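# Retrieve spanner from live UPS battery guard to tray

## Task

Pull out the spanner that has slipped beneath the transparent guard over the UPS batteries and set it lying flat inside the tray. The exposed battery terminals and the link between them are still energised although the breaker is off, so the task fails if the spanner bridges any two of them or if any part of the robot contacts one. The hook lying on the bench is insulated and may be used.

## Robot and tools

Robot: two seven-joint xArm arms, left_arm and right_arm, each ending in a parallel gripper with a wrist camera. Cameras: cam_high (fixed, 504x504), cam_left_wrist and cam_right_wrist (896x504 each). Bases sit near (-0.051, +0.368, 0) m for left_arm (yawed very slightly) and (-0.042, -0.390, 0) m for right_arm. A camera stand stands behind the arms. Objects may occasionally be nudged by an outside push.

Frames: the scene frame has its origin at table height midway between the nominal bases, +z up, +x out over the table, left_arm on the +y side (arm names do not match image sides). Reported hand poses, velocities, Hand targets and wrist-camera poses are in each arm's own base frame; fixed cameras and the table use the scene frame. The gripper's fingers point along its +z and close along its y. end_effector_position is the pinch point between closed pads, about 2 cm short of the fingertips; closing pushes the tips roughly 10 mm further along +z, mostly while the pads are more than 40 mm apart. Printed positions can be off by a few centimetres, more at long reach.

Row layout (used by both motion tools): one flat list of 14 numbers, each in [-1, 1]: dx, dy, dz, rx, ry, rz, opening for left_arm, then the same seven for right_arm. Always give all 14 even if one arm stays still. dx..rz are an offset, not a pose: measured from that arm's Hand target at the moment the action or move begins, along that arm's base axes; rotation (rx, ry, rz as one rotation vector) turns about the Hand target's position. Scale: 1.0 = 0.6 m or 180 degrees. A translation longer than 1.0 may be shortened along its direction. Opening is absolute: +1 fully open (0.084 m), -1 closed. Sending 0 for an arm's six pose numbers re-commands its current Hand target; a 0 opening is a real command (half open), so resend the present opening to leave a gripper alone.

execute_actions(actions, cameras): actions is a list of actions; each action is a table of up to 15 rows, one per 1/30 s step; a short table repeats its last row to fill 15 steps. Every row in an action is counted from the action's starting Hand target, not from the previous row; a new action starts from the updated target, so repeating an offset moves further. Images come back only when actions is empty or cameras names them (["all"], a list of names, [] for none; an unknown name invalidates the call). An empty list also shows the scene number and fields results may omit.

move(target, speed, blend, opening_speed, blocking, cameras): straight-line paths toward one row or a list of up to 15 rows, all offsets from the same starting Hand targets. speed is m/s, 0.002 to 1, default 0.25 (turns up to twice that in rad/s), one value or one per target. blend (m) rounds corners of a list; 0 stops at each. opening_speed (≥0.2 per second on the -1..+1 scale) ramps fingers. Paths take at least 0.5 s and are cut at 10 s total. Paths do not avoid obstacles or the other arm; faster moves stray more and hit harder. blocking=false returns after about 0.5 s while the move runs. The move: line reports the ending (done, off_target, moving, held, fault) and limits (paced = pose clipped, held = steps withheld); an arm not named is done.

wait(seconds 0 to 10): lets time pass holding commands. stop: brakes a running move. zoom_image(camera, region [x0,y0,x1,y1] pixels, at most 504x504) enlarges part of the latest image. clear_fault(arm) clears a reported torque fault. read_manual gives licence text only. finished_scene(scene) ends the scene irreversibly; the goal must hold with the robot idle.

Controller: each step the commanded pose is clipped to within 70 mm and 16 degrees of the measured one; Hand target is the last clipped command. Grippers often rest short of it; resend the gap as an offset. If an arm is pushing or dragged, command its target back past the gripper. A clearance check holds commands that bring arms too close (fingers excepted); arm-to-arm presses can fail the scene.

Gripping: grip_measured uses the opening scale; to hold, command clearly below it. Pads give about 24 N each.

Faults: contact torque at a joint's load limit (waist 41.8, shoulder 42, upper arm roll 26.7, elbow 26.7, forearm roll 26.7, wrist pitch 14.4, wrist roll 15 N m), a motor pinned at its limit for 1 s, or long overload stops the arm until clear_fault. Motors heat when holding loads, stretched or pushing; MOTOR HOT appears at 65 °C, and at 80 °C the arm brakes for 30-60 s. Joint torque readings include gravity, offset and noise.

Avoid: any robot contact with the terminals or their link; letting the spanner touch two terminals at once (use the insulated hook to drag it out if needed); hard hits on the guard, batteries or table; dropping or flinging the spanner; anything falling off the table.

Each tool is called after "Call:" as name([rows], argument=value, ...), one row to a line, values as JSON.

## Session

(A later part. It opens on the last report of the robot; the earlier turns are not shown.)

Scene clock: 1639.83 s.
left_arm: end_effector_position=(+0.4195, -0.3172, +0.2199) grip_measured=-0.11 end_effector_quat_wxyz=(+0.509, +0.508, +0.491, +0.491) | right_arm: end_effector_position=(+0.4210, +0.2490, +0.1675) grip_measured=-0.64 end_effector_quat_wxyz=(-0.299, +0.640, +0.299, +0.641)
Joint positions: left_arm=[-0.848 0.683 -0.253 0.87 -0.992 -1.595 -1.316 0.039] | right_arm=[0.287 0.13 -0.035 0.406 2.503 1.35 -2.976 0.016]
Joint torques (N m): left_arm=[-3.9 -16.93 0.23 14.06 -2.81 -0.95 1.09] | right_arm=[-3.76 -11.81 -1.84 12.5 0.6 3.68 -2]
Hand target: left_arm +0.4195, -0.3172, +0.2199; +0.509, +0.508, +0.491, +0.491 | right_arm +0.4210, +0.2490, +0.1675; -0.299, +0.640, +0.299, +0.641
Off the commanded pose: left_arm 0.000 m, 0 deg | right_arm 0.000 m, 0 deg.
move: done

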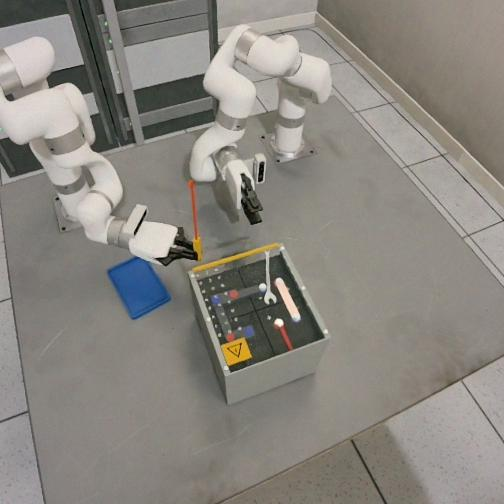

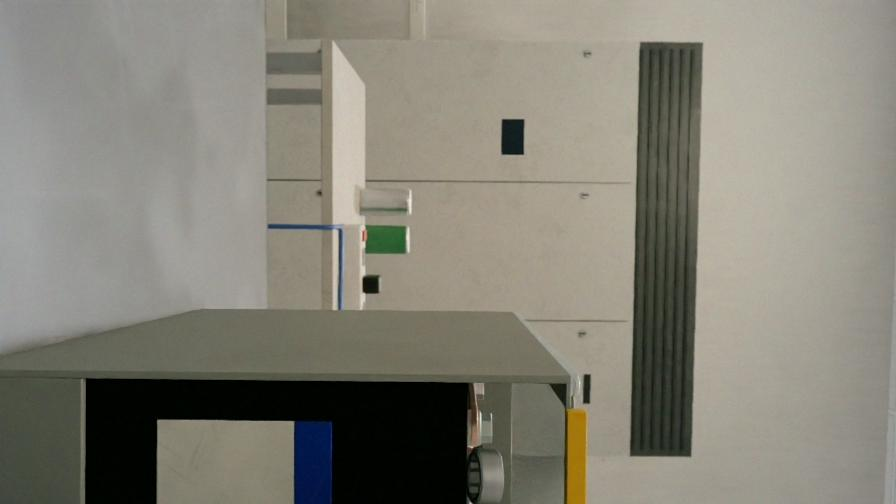

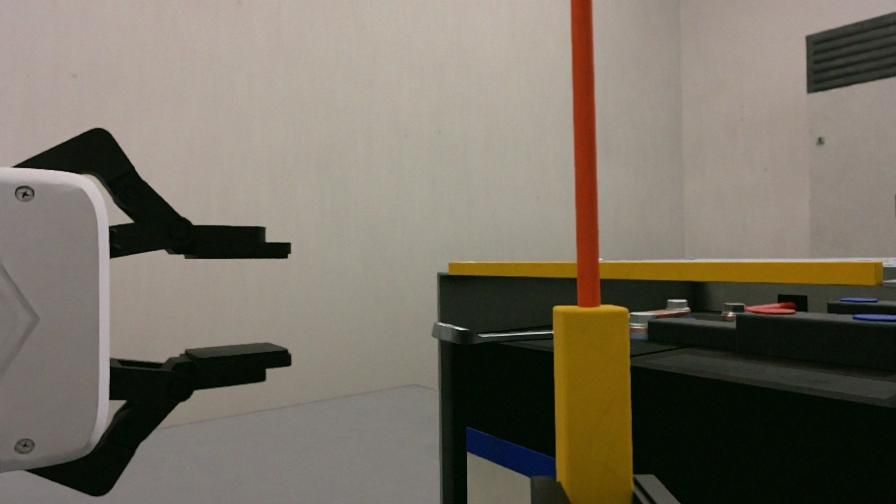

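Call:
move(target=[0.0917,-0.0128,-0.0083,0.0311,0.0778,-0.0144,-0.45,0,0,0,0,0,0,-0.95], speed=0.15, cameras=["cam_left_wrist","cam_high","cam_right_wrist"])

Call:
zoom_image(camera="cam_high", region=[220, 190, 320, 290])

Call:
zoom_image(camera="cam_right_wrist", region=[300, 220, 560, 380])

Scene clock: 1742.80 s.
left_arm: end_effector_position=(+0.4746, -0.3249, +0.2149) grip_measured=-0.47 end_effector_quat_wxyz=(+0.431, +0.600, +0.514, +0.437) | right_arm: end_effector_position=(+0.4210, +0.2490, +0.1675) grip_measured=-0.64 end_effector_quat_wxyz=(-0.299, +0.640, +0.299, +0.641)
Joint positions: left_arm=[-0.758 0.545 -0.27 0.934 -1.026 -1.205 -1.054 0.024] | right_arm=[0.287 0.13 -0.035 0.406 2.503 1.35 -2.976 0.016]
Joint torques (N m): left_arm=[3.89 -23.02 -3.02 17.51 -2.27 -1.21 1.01] | right_arm=[-3.81 -11.7 -1.68 12.56 -0.59 3.66 -0.68]
Hand target: left_arm +0.4746, -0.3249, +0.2149; +0.431, +0.600, +0.514, +0.437 | right_arm +0.4210, +0.2490, +0.1675; -0.299, +0.640, +0.299, +0.641
Off the commanded pose: left_arm 0.000 m, 0 deg | right_arm 0.000 m, 0 deg.
move: done

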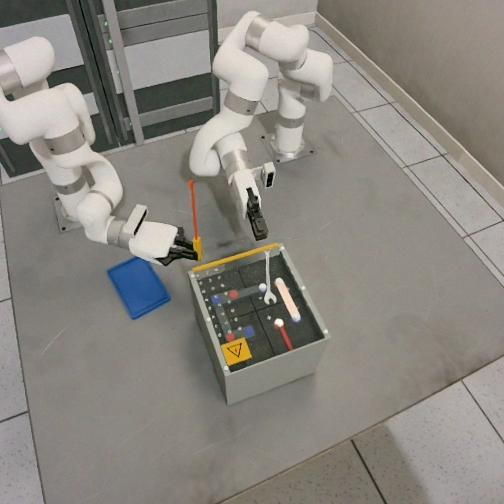

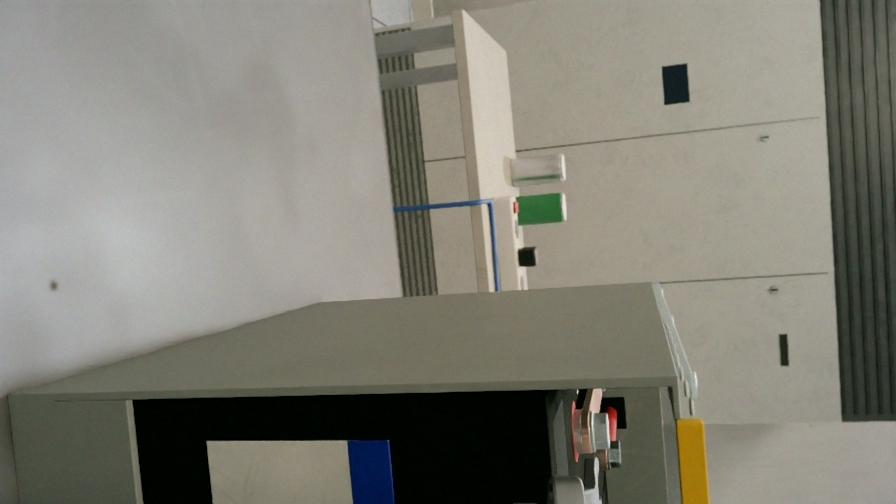

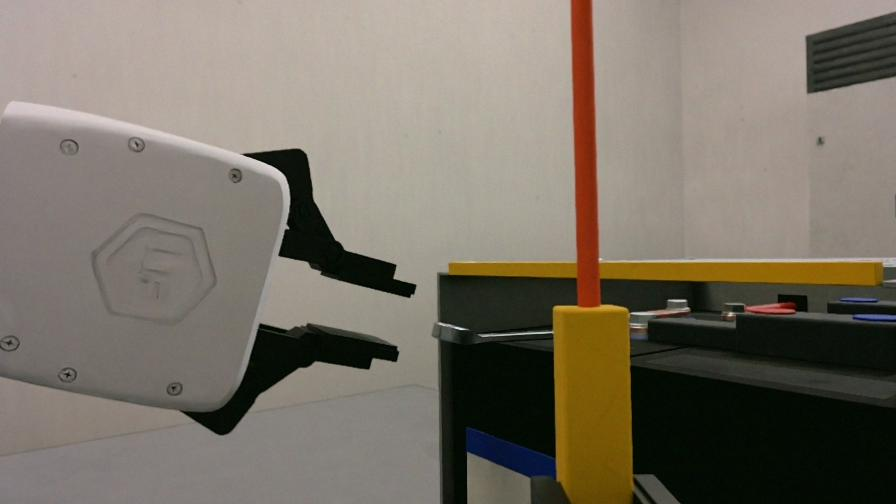

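Scaled by 5.040 from the camera's 504x504 image, which has a finer 720x720 frame.

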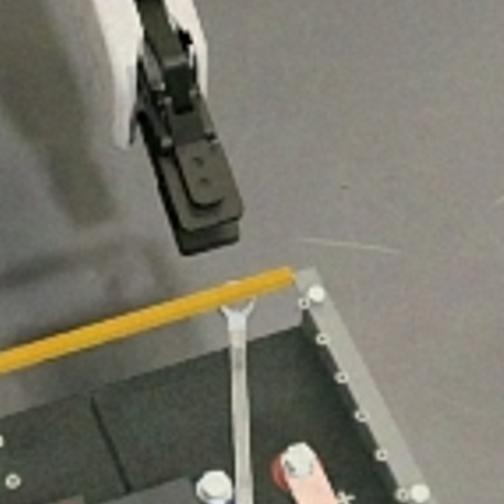

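Scaled by 1.938 from the camera's 896x504 image, which has a finer 1280x720 frame.

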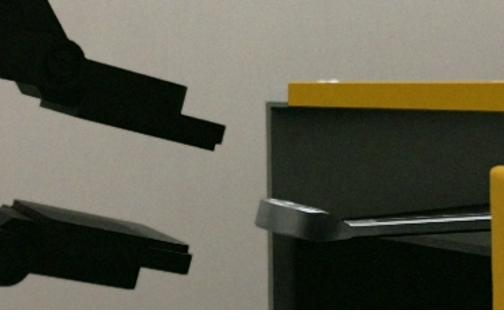

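Call:
move(target=[0.0725,0.0008,-0.0183,0,0,0,-0.45,0,0,0,0,0,0,-0.95], speed=0.07, cameras=["cam_high","cam_right_wrist"])

Call:
zoom_image(camera="cam_right_wrist", region=[380, 260, 560, 380])

Call:
zoom_image(camera="cam_high", region=[220, 190, 320, 290])

Scene clock: 1774.97 s.
left_arm: end_effector_position=(+0.5180, -0.3244, +0.2040) grip_measured=-0.47 end_effector_quat_wxyz=(+0.431, +0.600, +0.514, +0.437) | right_arm: end_effector_position=(+0.4210, +0.2490, +0.1675) grip_measured=-0.64 end_effector_quat_wxyz=(-0.299, +0.640, +0.299, +0.641)
Joint positions: left_arm=[-0.718 0.621 -0.226 1.04 -0.953 -1.148 -1.046 0.024] | right_arm=[0.287 0.13 -0.035 0.406 2.503 1.35 -2.976 0.016]
Joint torques (N m): left_arm=[3.75 -18.95 0.58 18.49 4.07 -1.19 1.03] | right_arm=[-3.85 -11.86 -1.6 12.64 -0.24 3.49 0.54]
Hand target: left_arm +0.5181, -0.3244, +0.2040; +0.431, +0.600, +0.514, +0.437 | right_arm +0.4210, +0.2490, +0.1675; -0.299, +0.640, +0.299, +0.641
Off the commanded pose: left_arm 0.000 m, 0 deg | right_arm 0.000 m, 0 deg.
move: done
Images, in order (width x height): cam_high 504x504, cam_right_wrist 896x504.

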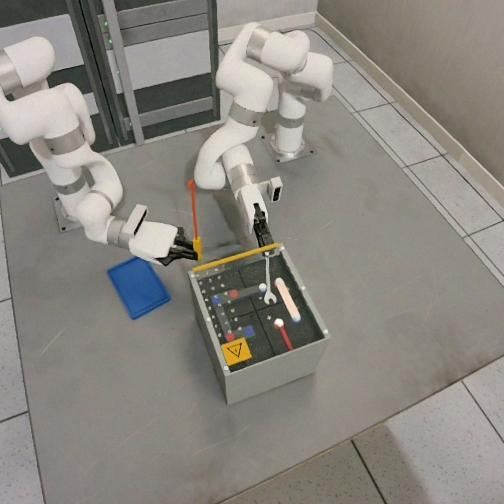

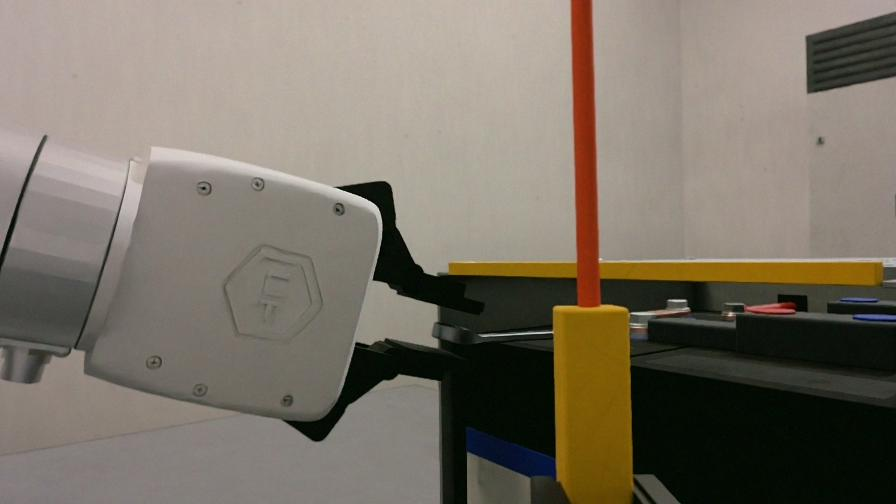

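Scaled by 2.800 from the camera's 896x504 image, which has a finer 1280x720 frame.

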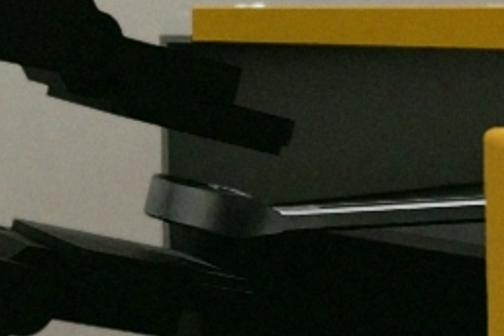

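Scaled by 5.040 from the camera's 504x504 image, which has a finer 720x720 frame.

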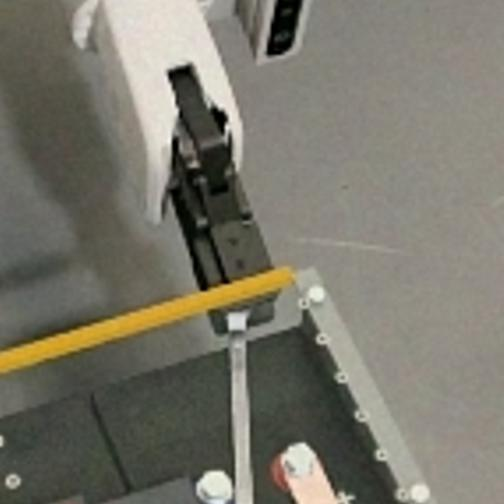

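Call:
move(target=[0,0,0,0,0,0,-1,0,0,0,0,0,0,-0.95], opening_speed=0.5, cameras=["cam_high","cam_right_wrist"])

Call:
zoom_image(camera="cam_right_wrist", region=[380, 240, 560, 380])

Call:
zoom_image(camera="cam_high", region=[220, 220, 320, 320])

Scene clock: 1788.20 s.
left_arm: end_effector_position=(+0.5181, -0.3244, +0.2040) grip_measured=-0.83 end_effector_quat_wxyz=(+0.431, +0.600, +0.514, +0.437) | right_arm: end_effector_position=(+0.4210, +0.2490, +0.1675) grip_measured=-0.64 end_effector_quat_wxyz=(-0.299, +0.640, +0.299, +0.641)
Joint positions: left_arm=[-0.718 0.621 -0.226 1.04 -0.953 -1.148 -1.046 0.008] | right_arm=[0.287 0.13 -0.035 0.406 2.503 1.35 -2.976 0.016]
Joint torques (N m): left_arm=[3.42 -19.26 0.35 16.45 3.58 -1.59 1] | right_arm=[-3.63 -11.47 -1.24 12.55 -0.51 3.45 0.8]
Hand target: left_arm +0.5181, -0.3244, +0.2040; +0.431, +0.600, +0.514, +0.437 | right_arm +0.4210, +0.2490, +0.1675; -0.299, +0.640, +0.299, +0.641
Off the commanded pose: left_arm 0.000 m, 0 deg | right_arm 0.000 m, 0 deg.
move: done
Images, in order (width x height): cam_high 504x504, cam_right_wrist 896x504.

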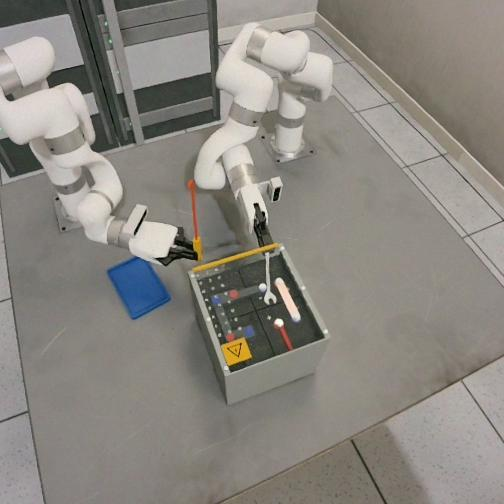

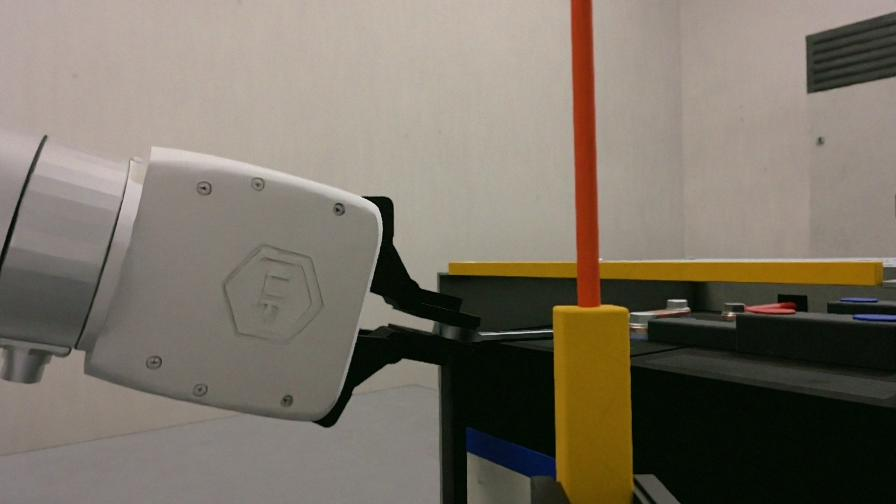

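Scaled by 2.800 from the camera's 896x504 image, which has a finer 1280x720 frame.

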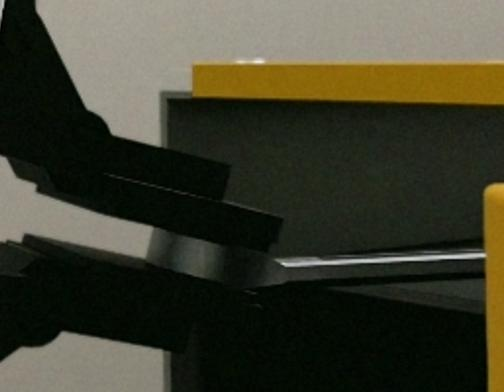

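Scaled by 5.040 from the camera's 504x504 image, which has a finer 720x720 frame.

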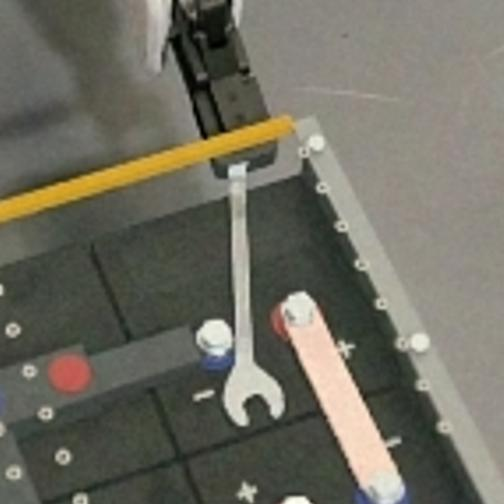

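Call:
move([
  [0,0,0.0083,0,0,0,-1,0,0,0,0,0,0,-0.95],
  [-0.0042,0,0.025,0,0,0,-1,0,0,0,0,0,0,-0.95],
], speed=0.03, blend=[0.002,0], cameras=["cam_high","cam_right_wrist"])

Call:
zoom_image(camera="cam_right_wrist", region=[380, 240, 896, 380])

Call:
zoom_image(camera="cam_high", region=[220, 220, 320, 320])

Scene clock: 1822.90 s.
left_arm: end_effector_position=(+0.5155, -0.3244, +0.2189) grip_measured=-0.83 end_effector_quat_wxyz=(+0.431, +0.600, +0.514, +0.437) | right_arm: end_effector_position=(+0.4210, +0.2490, +0.1675) grip_measured=-0.64 end_effector_quat_wxyz=(-0.299, +0.640, +0.299, +0.641)
Joint positions: left_arm=[-0.72 0.579 -0.233 1.032 -0.979 -1.131 -1.015 0.008] | right_arm=[0.287 0.13 -0.035 0.406 2.503 1.35 -2.976 0.016]
Joint torques (N m): left_arm=[-4.07 -24.71 -2.81 10.76 -1.86 -1.34 1.15] | right_arm=[-3.72 -11.98 -1.14 12.42 -0.36 3.45 0.83]
Hand target: left_arm +0.5155, -0.3244, +0.2190; +0.431, +0.600, +0.514, +0.437 | right_arm +0.4210, +0.2490, +0.1675; -0.299, +0.640, +0.299, +0.641
Off the commanded pose: left_arm 0.000 m, 0 deg | right_arm 0.000 m, 0 deg.
move: done
Images, in order (width x height): cam_high 504x504, cam_right_wrist 896x504.

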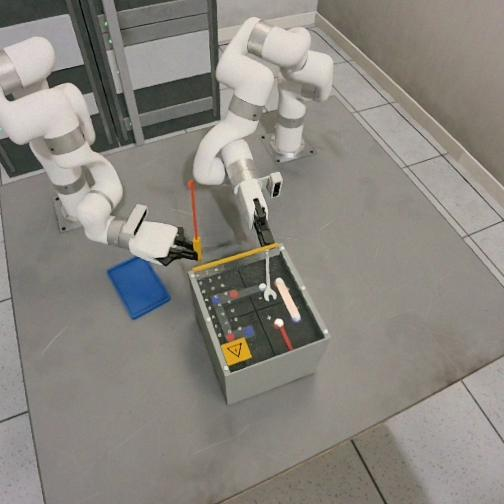

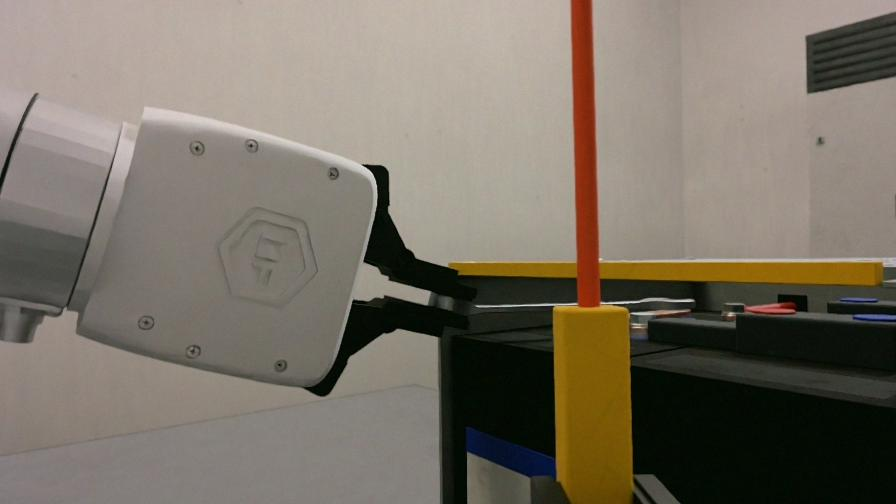

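Region (380, 240, 896, 380) is 516x140 pixels. A region can be at most 504 by 504 pixels.

Scaled by 5.040 from the camera's 504x504 image, which has a finer 720x720 frame.

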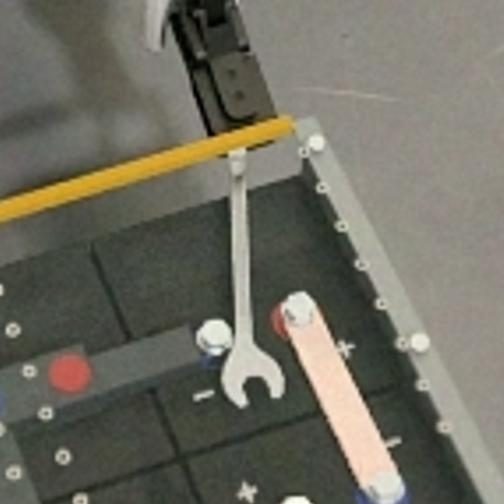

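Call:
zoom_image(camera="cam_right_wrist", region=[420, 250, 720, 350])

Scaled by 1.680 from the camera's 896x504 image, which has a finer 1280x720 frame.

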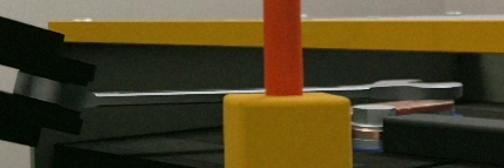

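Call:
move([
  [-0.0167,0,0,0,0,0,-1,0,0,0,0,0,0,-0.95],
  [-0.0333,0,0.004,0,0,0,-1,0,0,0,0,0,0,-0.95],
  [-0.2333,0,0.004,0,0,0,-1,0,0,0,0,0,0,-0.95],
], speed=[0.05,0.05,0.08], blend=[0.003,0.003,0], cameras=["all"])

Scene clock: 1847.60 s.
left_arm: end_effector_position=(+0.3756, -0.3244, +0.2214) grip_measured=-0.83 end_effector_quat_wxyz=(+0.431, +0.600, +0.514, +0.437) | right_arm: end_effector_position=(+0.4210, +0.2490, +0.1675) grip_measured=-0.64 end_effector_quat_wxyz=(-0.299, +0.640, +0.299, +0.641)
Joint positions: left_arm=[-0.872 0.451 -0.383 0.754 -1.213 -1.346 -1.108 0.008] | right_arm=[0.287 0.13 -0.035 0.406 2.503 1.35 -2.976 0.016]
Joint torques (N m): left_arm=[-3.81 -20.12 -3.18 7.75 -2.25 -3.98 -0.84] | right_arm=[-3.36 -11.85 -0.8 12.53 -0.46 3.49 0.82]
Hand target: left_arm +0.3756, -0.3244, +0.2214; +0.431, +0.600, +0.514, +0.437 | right_arm +0.4210, +0.2490, +0.1675; -0.299, +0.640, +0.299, +0.641
Off the commanded pose: left_arm 0.000 m, 0 deg | right_arm 0.000 m, 0 deg.
move: done

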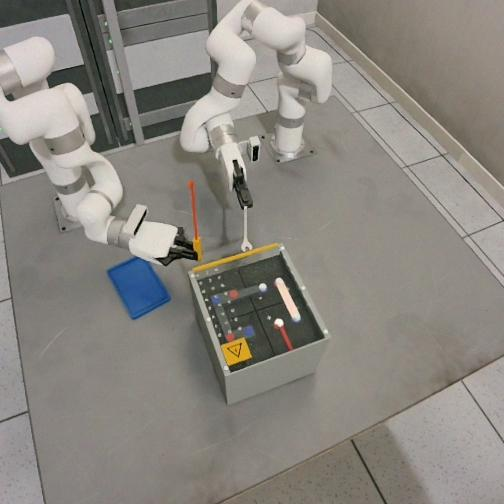

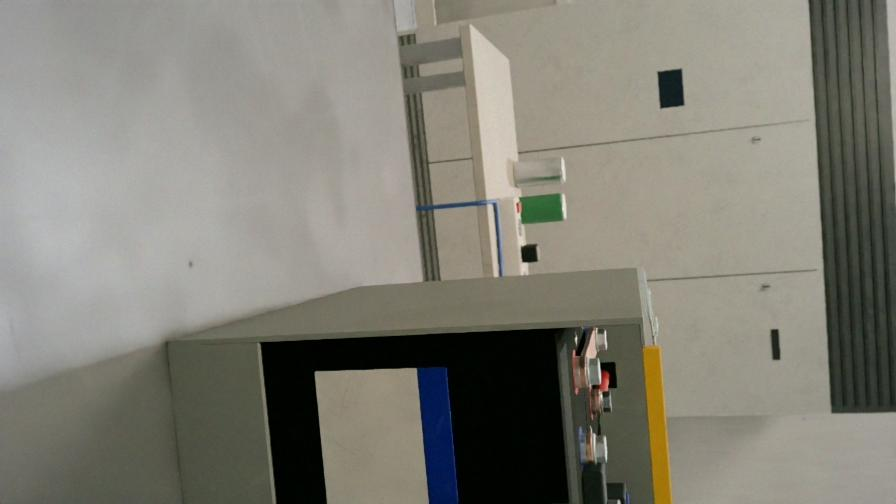

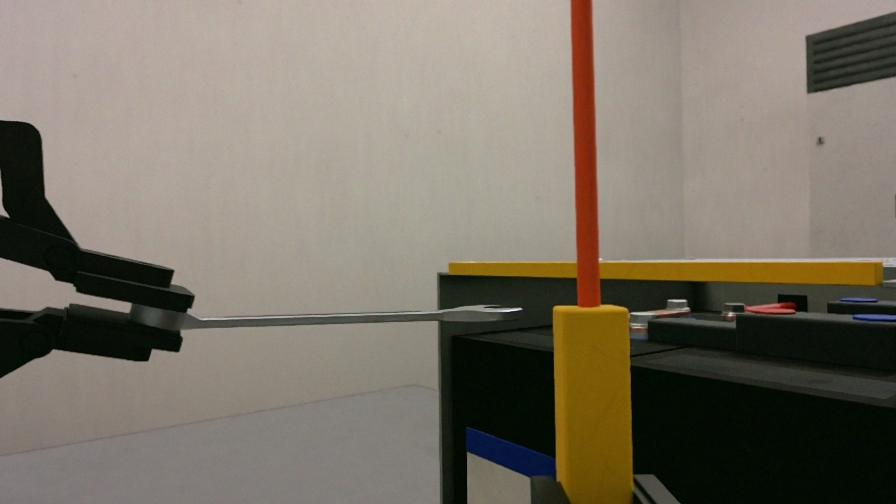

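Call:
move([
  [0,0,0,0,0,0,-1,-0.3983,0.0183,-0.0792,-0.217,0.4656,-0.217,-0.95],
  [0,0,0,0,0,0,-1,-0.3983,0.0183,-0.2225,-0.217,0.4656,-0.217,-0.95],
], speed=[0.3,0.08], blend=[0.01,0], cameras=["cam_high","cam_right_wrist"])

Scene clock: 1894.70 s.
left_arm: end_effector_position=(+0.3756, -0.3244, +0.2214) grip_measured=-0.83 end_effector_quat_wxyz=(+0.431, +0.600, +0.514, +0.437) | right_arm: end_effector_position=(+0.1817, +0.2598, +0.0921) grip_measured=-0.64 end_effector_quat_wxyz=(-0.001, +1.000, +0.001, -0.001)
Joint positions: left_arm=[-0.872 0.451 -0.383 0.754 -1.213 -1.346 -1.108 0.008] | right_arm=[0.153 0.28 0.936 0.907 2.818 -0.763 -1.836 0.016]
Joint torques (N m): left_arm=[-3.7 -20.21 -3.1 7.74 -2.26 -3.98 -0.58] | right_arm=[-3.17 -18.02 4.53 13.6 1.46 -2.8 -2.17]
Hand target: left_arm +0.3756, -0.3244, +0.2214; +0.431, +0.600, +0.514, +0.437 | right_arm +0.1817, +0.2598, +0.0921; -0.001, +1.000, +0.001, -0.001 (not the last commanded pose)
Off the commanded pose: left_arm 0.000 m, 0 deg | right_arm 0.058 m, 0 deg.
move: held (right_arm; a check stopped the path); path passed 1 of 2 targets; limits=held
pose unreachable (right arm): on one or more control steps of this call, first in action 0 (counted from 0), this arm could not follow its commanded pose, so it was not sent that pose on those steps. It may still have moved: this result reports where it is.
cause: moving toward the commanded pose would bring a part of the arm too close to another arm (a part of this arm just beyond joint 5 (forearm roll) and a part of the left arm just beyond its joint 5 (forearm roll), at the place that arm is still heading or pushing toward).
Images, in order (width x height): cam_high 504x504, cam_right_wrist 896x504.

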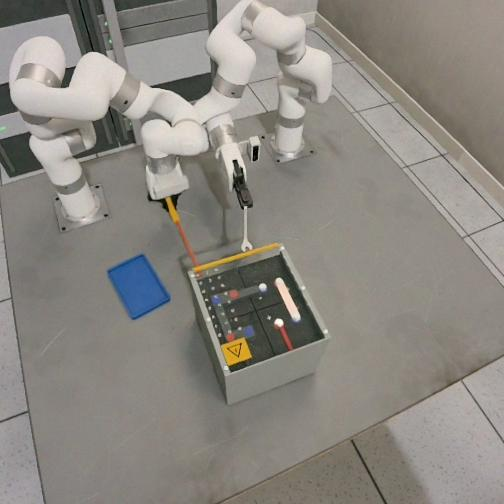

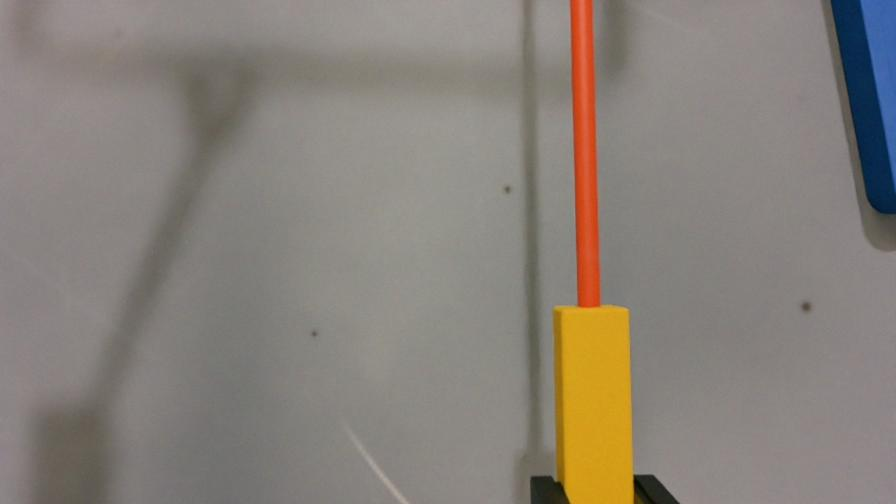

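Call:
move([
  [0.04,0.174,0.083,0,0,0,-1,0,0,0,0,0,0,-0.95],
  [0.04,0.174,0.083,0,0,0,-1,0,0,-0.0935,0,0,0,-0.95],
], speed=[0.2,0.08], cameras=["cam_high","cam_right_wrist"])

Scene clock: 1903.07 s.
left_arm: end_effector_position=(+0.3996, -0.2200, +0.2712) grip_measured=-0.83 end_effector_quat_wxyz=(+0.431, +0.600, +0.514, +0.437) | right_arm: end_effector_position=(+0.1817, +0.2598, +0.0360) grip_measured=-0.64 end_effector_quat_wxyz=(-0.001, +1.000, +0.001, -0.001)
Joint positions: left_arm=[-0.71 0.066 -0.318 0.427 -1.068 -1.144 -1.148 0.008] | right_arm=[0.3 0.404 0.816 0.861 2.644 -0.636 -1.658 0.016]
Joint torques (N m): left_arm=[4.08 -14.83 1.5 9.14 3.81 -1.49 -0.88] | right_arm=[2.8 -12.73 1.81 6.63 -1.03 0.06 2.28]
Hand target: left_arm +0.3996, -0.2200, +0.2712; +0.431, +0.600, +0.514, +0.437 | right_arm +0.1817, +0.2598, +0.0360; -0.001, +1.000, +0.001, -0.001
Off the commanded pose: left_arm 0.000 m, 0 deg | right_arm 0.000 m, 0 deg.
move: done
Images, in order (width x height): cam_high 504x504, cam_right_wrist 896x504.

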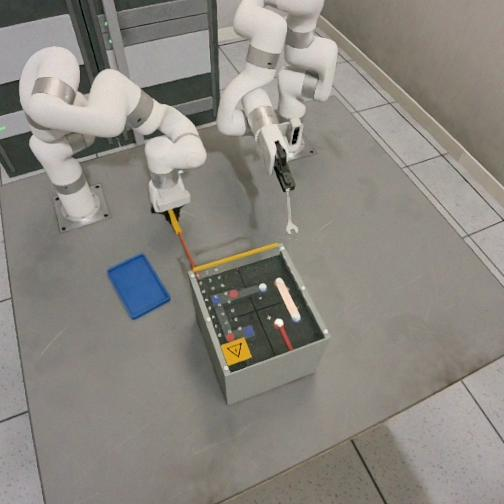

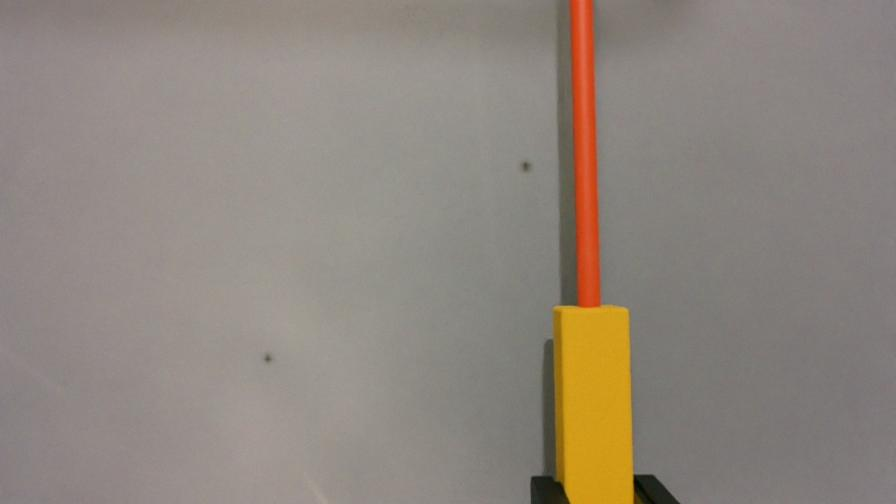

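Call:
move(target=[0,0,0,0,0,0,-1,0,0,-0.0233,0,0,0,-0.95], speed=0.05, cameras=["cam_right_wrist"])

Scene clock: 1920.63 s.
left_arm: end_effector_position=(+0.3996, -0.2200, +0.2712) grip_measured=-0.83 end_effector_quat_wxyz=(+0.431, +0.600, +0.514, +0.437) | right_arm: end_effector_position=(+0.1818, +0.2598, +0.0221) grip_measured=-0.64 end_effector_quat_wxyz=(-0.001, +1.000, +0.001, -0.001)
Joint positions: left_arm=[-0.71 0.066 -0.318 0.427 -1.068 -1.144 -1.148 0.008] | right_arm=[0.34 0.433 0.779 0.854 2.602 -0.604 -1.615 0.016]
Joint torques (N m): left_arm=[3.82 -14.8 1.53 9.23 3.66 -1.49 -0.86] | right_arm=[2.03 -6.18 -0.26 3.33 -1.71 3.56 2.19]
Hand target: left_arm +0.3996, -0.2200, +0.2712; +0.431, +0.600, +0.514, +0.437 | right_arm +0.1817, +0.2598, +0.0220; -0.001, +1.000, +0.001, -0.001
Off the commanded pose: left_arm 0.000 m, 0 deg | right_arm 0.000 m, 0 deg.
move: done
Images, in order (width x height): cam_right_wrist 896x504.

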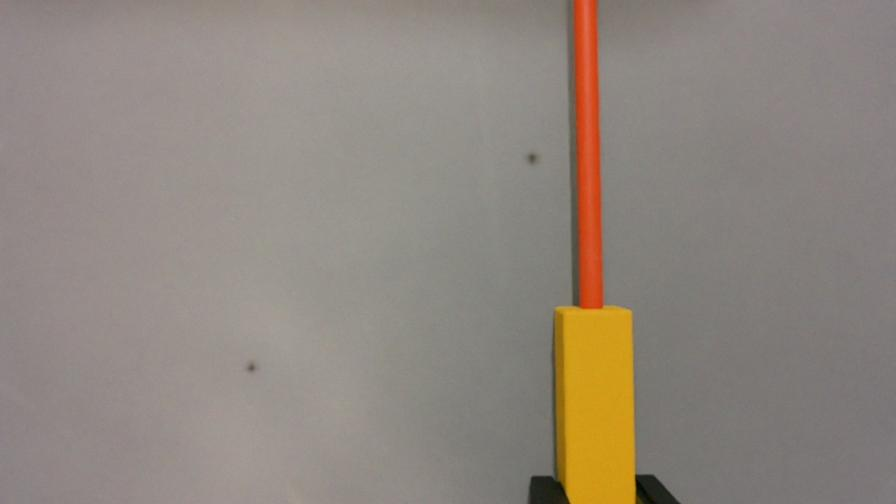

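Call:
move([
  [0,0,0,0,0,0,-1,0,0,0,0,0,0,-0.4],
  [0,0,0,0,0,0,-1,0,0,0.2,0,0,0,0],
], speed=0.15, opening_speed=0.6, cameras=["cam_right_wrist","cam_high"])

Scene clock: 1933.33 s.
left_arm: end_effector_position=(+0.3996, -0.2200, +0.2712) grip_measured=-0.83 end_effector_quat_wxyz=(+0.431, +0.600, +0.514, +0.437) | right_arm: end_effector_position=(+0.1817, +0.2598, +0.1420) grip_measured=-0.01 end_effector_quat_wxyz=(-0.001, +1.000, +0.001, -0.001)
Joint positions: left_arm=[-0.71 0.066 -0.318 0.427 -1.068 -1.144 -1.148 0.008] | right_arm=[0.054 0.162 0.991 0.967 2.97 -0.883 -1.995 0.044]
Joint torques (N m): left_arm=[3.75 -14.92 1.37 9.25 3.57 -1.47 -0.8] | right_arm=[-4.17 -15.69 3.57 8.96 1.61 -1.92 -2.08]
Hand target: left_arm +0.3996, -0.2200, +0.2712; +0.431, +0.600, +0.514, +0.437 | right_arm +0.1817, +0.2598, +0.1420; -0.001, +1.000, +0.001, -0.001
Off the commanded pose: left_arm 0.000 m, 0 deg | right_arm 0.000 m, 0 deg.
move: done
Images, in order (width x height): cam_high 504x504, cam_right_wrist 896x504.

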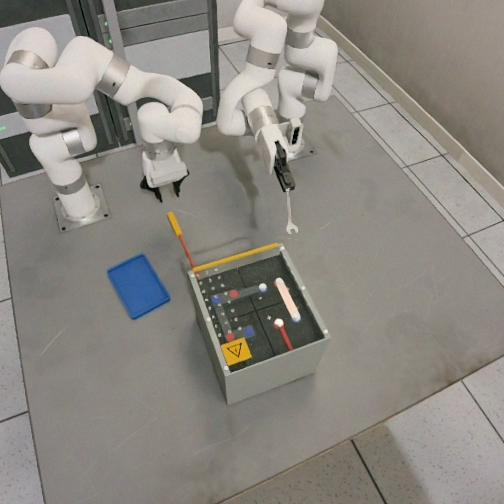

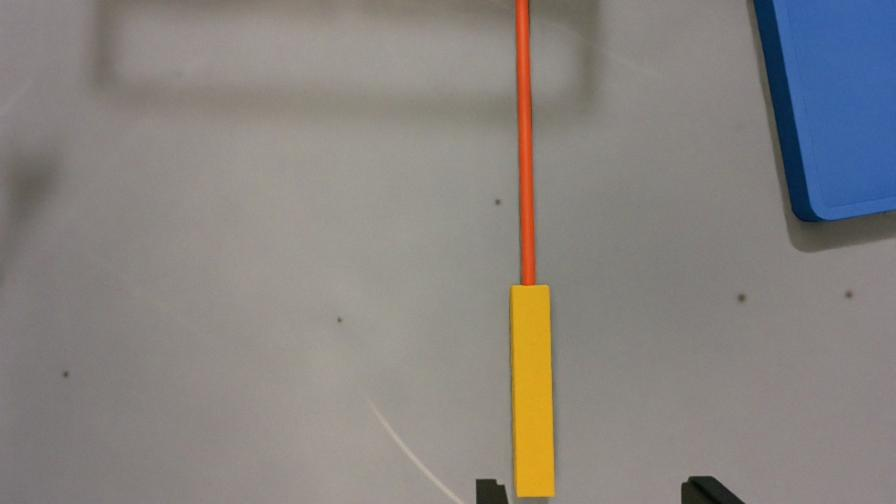

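Call:
move([
  [-0.0663,-0.1815,0.048,0,0,0,-1,0.197,0,0.43,0,0,-0.136,0],
  [-0.0663,-0.1815,0.048,0,0,0,-1,0.4122,0.242,0.4008,0,0,-0.136,0],
], speed=[0.3,0.2], blend=[0.03,0], cameras=["cam_right_wrist","cam_high"])

Scene clock: 1964.80 s.
left_arm: end_effector_position=(+0.3598, -0.3289, +0.3000) grip_measured=-0.83 end_effector_quat_wxyz=(+0.431, +0.600, +0.514, +0.437) | right_arm: end_effector_position=(+0.4284, +0.4044, +0.3819) grip_measured=-0.01 end_effector_quat_wxyz=(-0.207, +0.946, -0.205, +0.142)
Joint positions: left_arm=[-0.875 0.232 -0.445 0.805 -1.388 -1.262 -0.862 0.008] | right_arm=[0.609 0.819 0.809 2.707 2.431 -1.49 -1.783 0.044]
Joint torques (N m): left_arm=[-4.12 -12.6 -2.7 19.38 -1.61 -3.7 1] | right_arm=[-3.5 -25.05 4.06 10.58 -1.48 -1.83 2.29]
Hand target: left_arm +0.3598, -0.3289, +0.3000; +0.431, +0.600, +0.514, +0.437 | right_arm +0.4290, +0.4050, +0.3825; -0.095, +0.971, -0.210, +0.064
Off the commanded pose: left_arm 0.000 m, 0 deg | right_arm 0.001 m, 29 deg; orientation clipped.
elbow stopped short (right arm): the move would have taken joint 4 (elbow) straighter than the controller allows.
move: off_target (right_arm); limits=paced
Images, in order (width x height): cam_high 504x504, cam_right_wrist 896x504.

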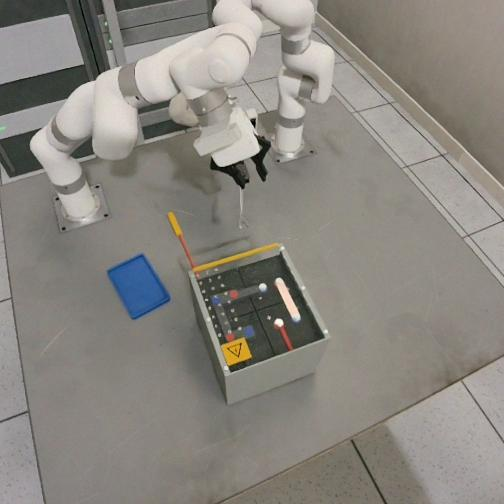

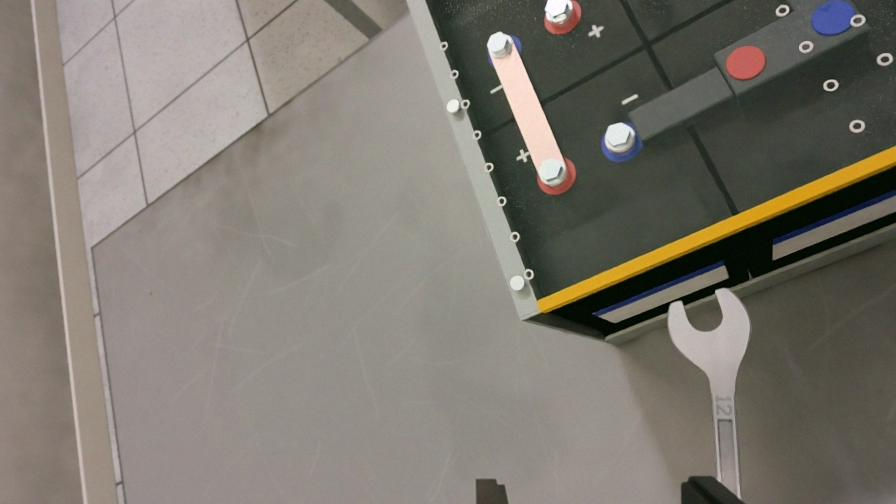

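Call:
move([
  [0,0,-0.2167,0,0,0,-1,0,0,0,0,0,0,0],
  [0,0,-0.2167,0,0,0,-1,0,0,-0.2208,-0.0506,0.0528,-0.0005,0],
], speed=[0.2,0.15], blend=[0.02,0], cameras=["cam_right_wrist","cam_high"])

Scene clock: 2029.37 s.
left_arm: end_effector_position=(+0.3598, -0.3289, +0.1699) grip_measured=-0.83 end_effector_quat_wxyz=(+0.431, +0.600, +0.514, +0.437) | right_arm: end_effector_position=(+0.4283, +0.4043, +0.2496) grip_measured=-0.01 end_effector_quat_wxyz=(-0.100, +0.970, -0.210, +0.069)
Joint positions: left_arm=[-0.914 0.62 -0.368 0.765 -1.176 -1.445 -1.237 0.008] | right_arm=[0.61 1.066 0.963 2.707 2.258 -1.564 -1.747 0.044]
Joint torques (N m): left_arm=[-3.76 -15.55 -0.17 13.38 3.23 -3.97 -0.64] | right_arm=[-3.71 -28.42 4.76 10.3 -1.38 -2.4 2.28]
Hand target: left_arm +0.3598, -0.3289, +0.1699; +0.431, +0.600, +0.514, +0.437 | right_arm +0.4290, +0.4050, +0.2500; +0.000, +0.977, -0.212, +0.000
Off the commanded pose: left_arm 0.000 m, 0 deg | right_arm 0.001 m, 14 deg.
elbow stopped short (right arm): the move would have taken joint 4 (elbow) straighter than the controller allows.
move: off_target (right_arm); limits=paced
Images, in order (width x height): cam_high 504x504, cam_right_wrist 896x504.

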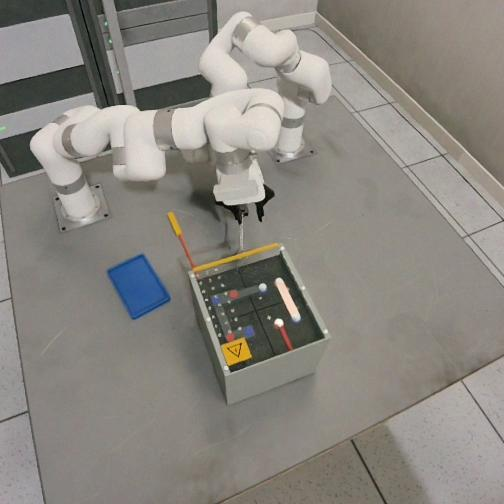

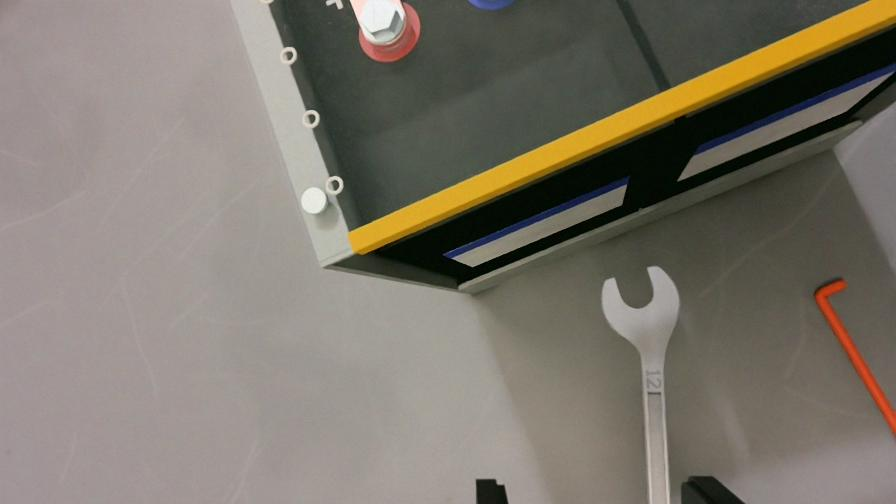

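Call:
move(target=[-0.1303,-0.1202,0,0,0,0,-1,-0.1333,-0.1167,0,0,0,0,0], speed=0.15, cameras=["cam_right_wrist","cam_high"])

Scene clock: 2044.80 s.
left_arm: end_effector_position=(+0.2816, -0.4010, +0.1699) grip_measured=-0.83 end_effector_quat_wxyz=(+0.431, +0.600, +0.514, +0.437) | right_arm: end_effector_position=(+0.3491, +0.3350, +0.2500) grip_measured=-0.01 end_effector_quat_wxyz=(+0.000, +0.977, -0.212, +0.000)
Joint positions: left_arm=[-1.095 0.749 -0.461 1.017 -1.373 -1.561 -1.111 0.008] | right_arm=[0.302 0.745 0.946 1.979 2.557 -1.499 -1.569 0.044]
Joint torques (N m): left_arm=[-4.03 -17.59 -4.82 14.72 -2.38 -3.94 1.05] | right_arm=[-3.64 -30.45 8.07 8.08 1.54 0.06 1.88]
Hand target: left_arm +0.2816, -0.4011, +0.1699; +0.431, +0.600, +0.514, +0.437 | right_arm +0.3491, +0.3350, +0.2500; +0.000, +0.977, -0.212, +0.000
Off the commanded pose: left_arm 0.000 m, 0 deg | right_arm 0.000 m, 0 deg.
move: done
Images, in order (width x height): cam_high 504x504, cam_right_wrist 896x504.

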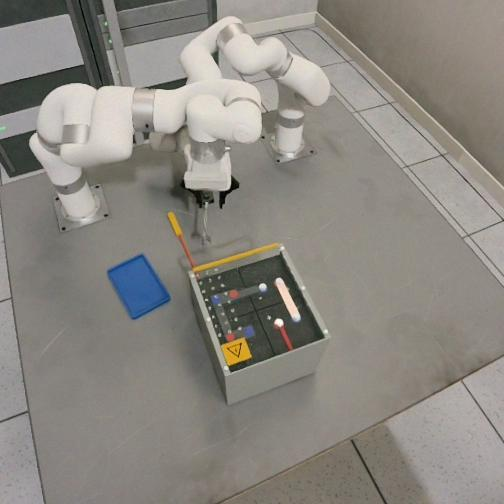

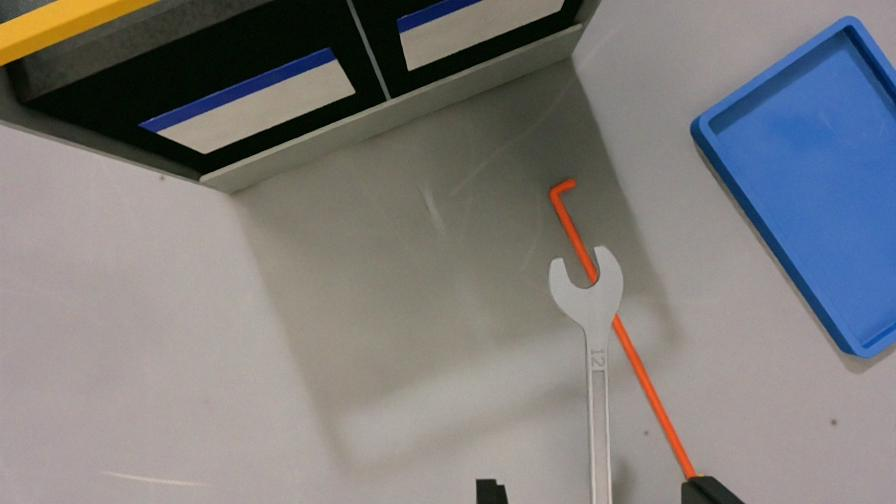

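Call:
move(target=[0,0,0,0,0,0,-1,-0.011,-0.0243,-0.0667,0,0,0,-0.3], speed=0.15, cameras=["cam_right_wrist","cam_high"])

Call:
zoom_image(camera="cam_high", region=[160, 120, 280, 260])

Scene clock: 2082.83 s.
left_arm: end_effector_position=(+0.2816, -0.4011, +0.1699) grip_measured=-0.83 end_effector_quat_wxyz=(+0.431, +0.600, +0.514, +0.437) | right_arm: end_effector_position=(+0.3425, +0.3204, +0.2100) grip_measured=-0.32 end_effector_quat_wxyz=(+0.000, +0.977, -0.212, +0.000)
Joint positions: left_arm=[-1.095 0.749 -0.461 1.017 -1.373 -1.561 -1.111 0.008] | right_arm=[0.212 0.694 0.947 1.764 2.58 -1.349 -1.547 0.03]
Joint torques (N m): left_arm=[-3.96 -17.66 -4.84 14.52 -2.25 -3.94 0.89] | right_arm=[-3.77 -28.56 8.56 8.25 1.6 -0.01 2.27]
Hand target: left_arm +0.2816, -0.4011, +0.1699; +0.431, +0.600, +0.514, +0.437 | right_arm +0.3425, +0.3204, +0.2100; +0.000, +0.977, -0.212, +0.000
Off the commanded pose: left_arm 0.000 m, 0 deg | right_arm 0.000 m, 0 deg.
move: done
Images, in order (width x height): cam_high 504x504, cam_right_wrist 896x504.

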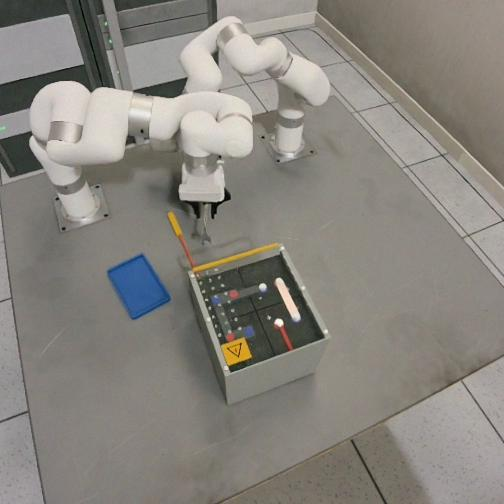

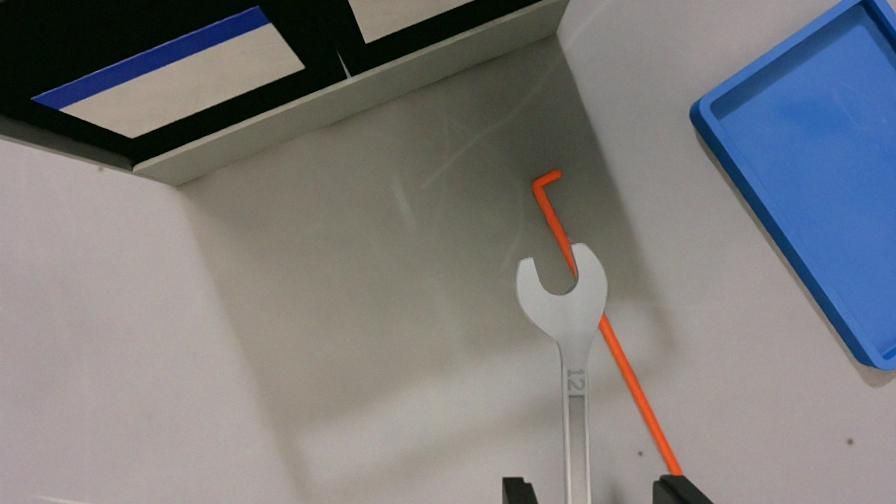

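Scaled by 3.600 from the camera's 504x504 image, which has a finer 720x720 frame.

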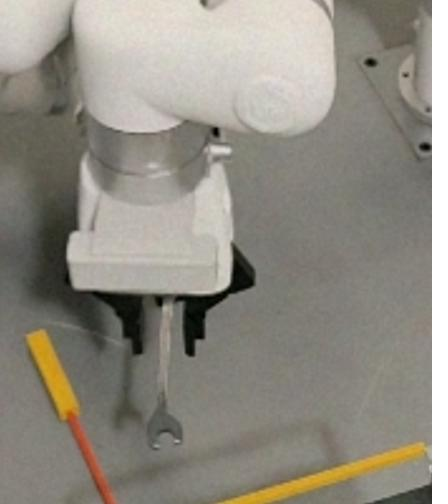

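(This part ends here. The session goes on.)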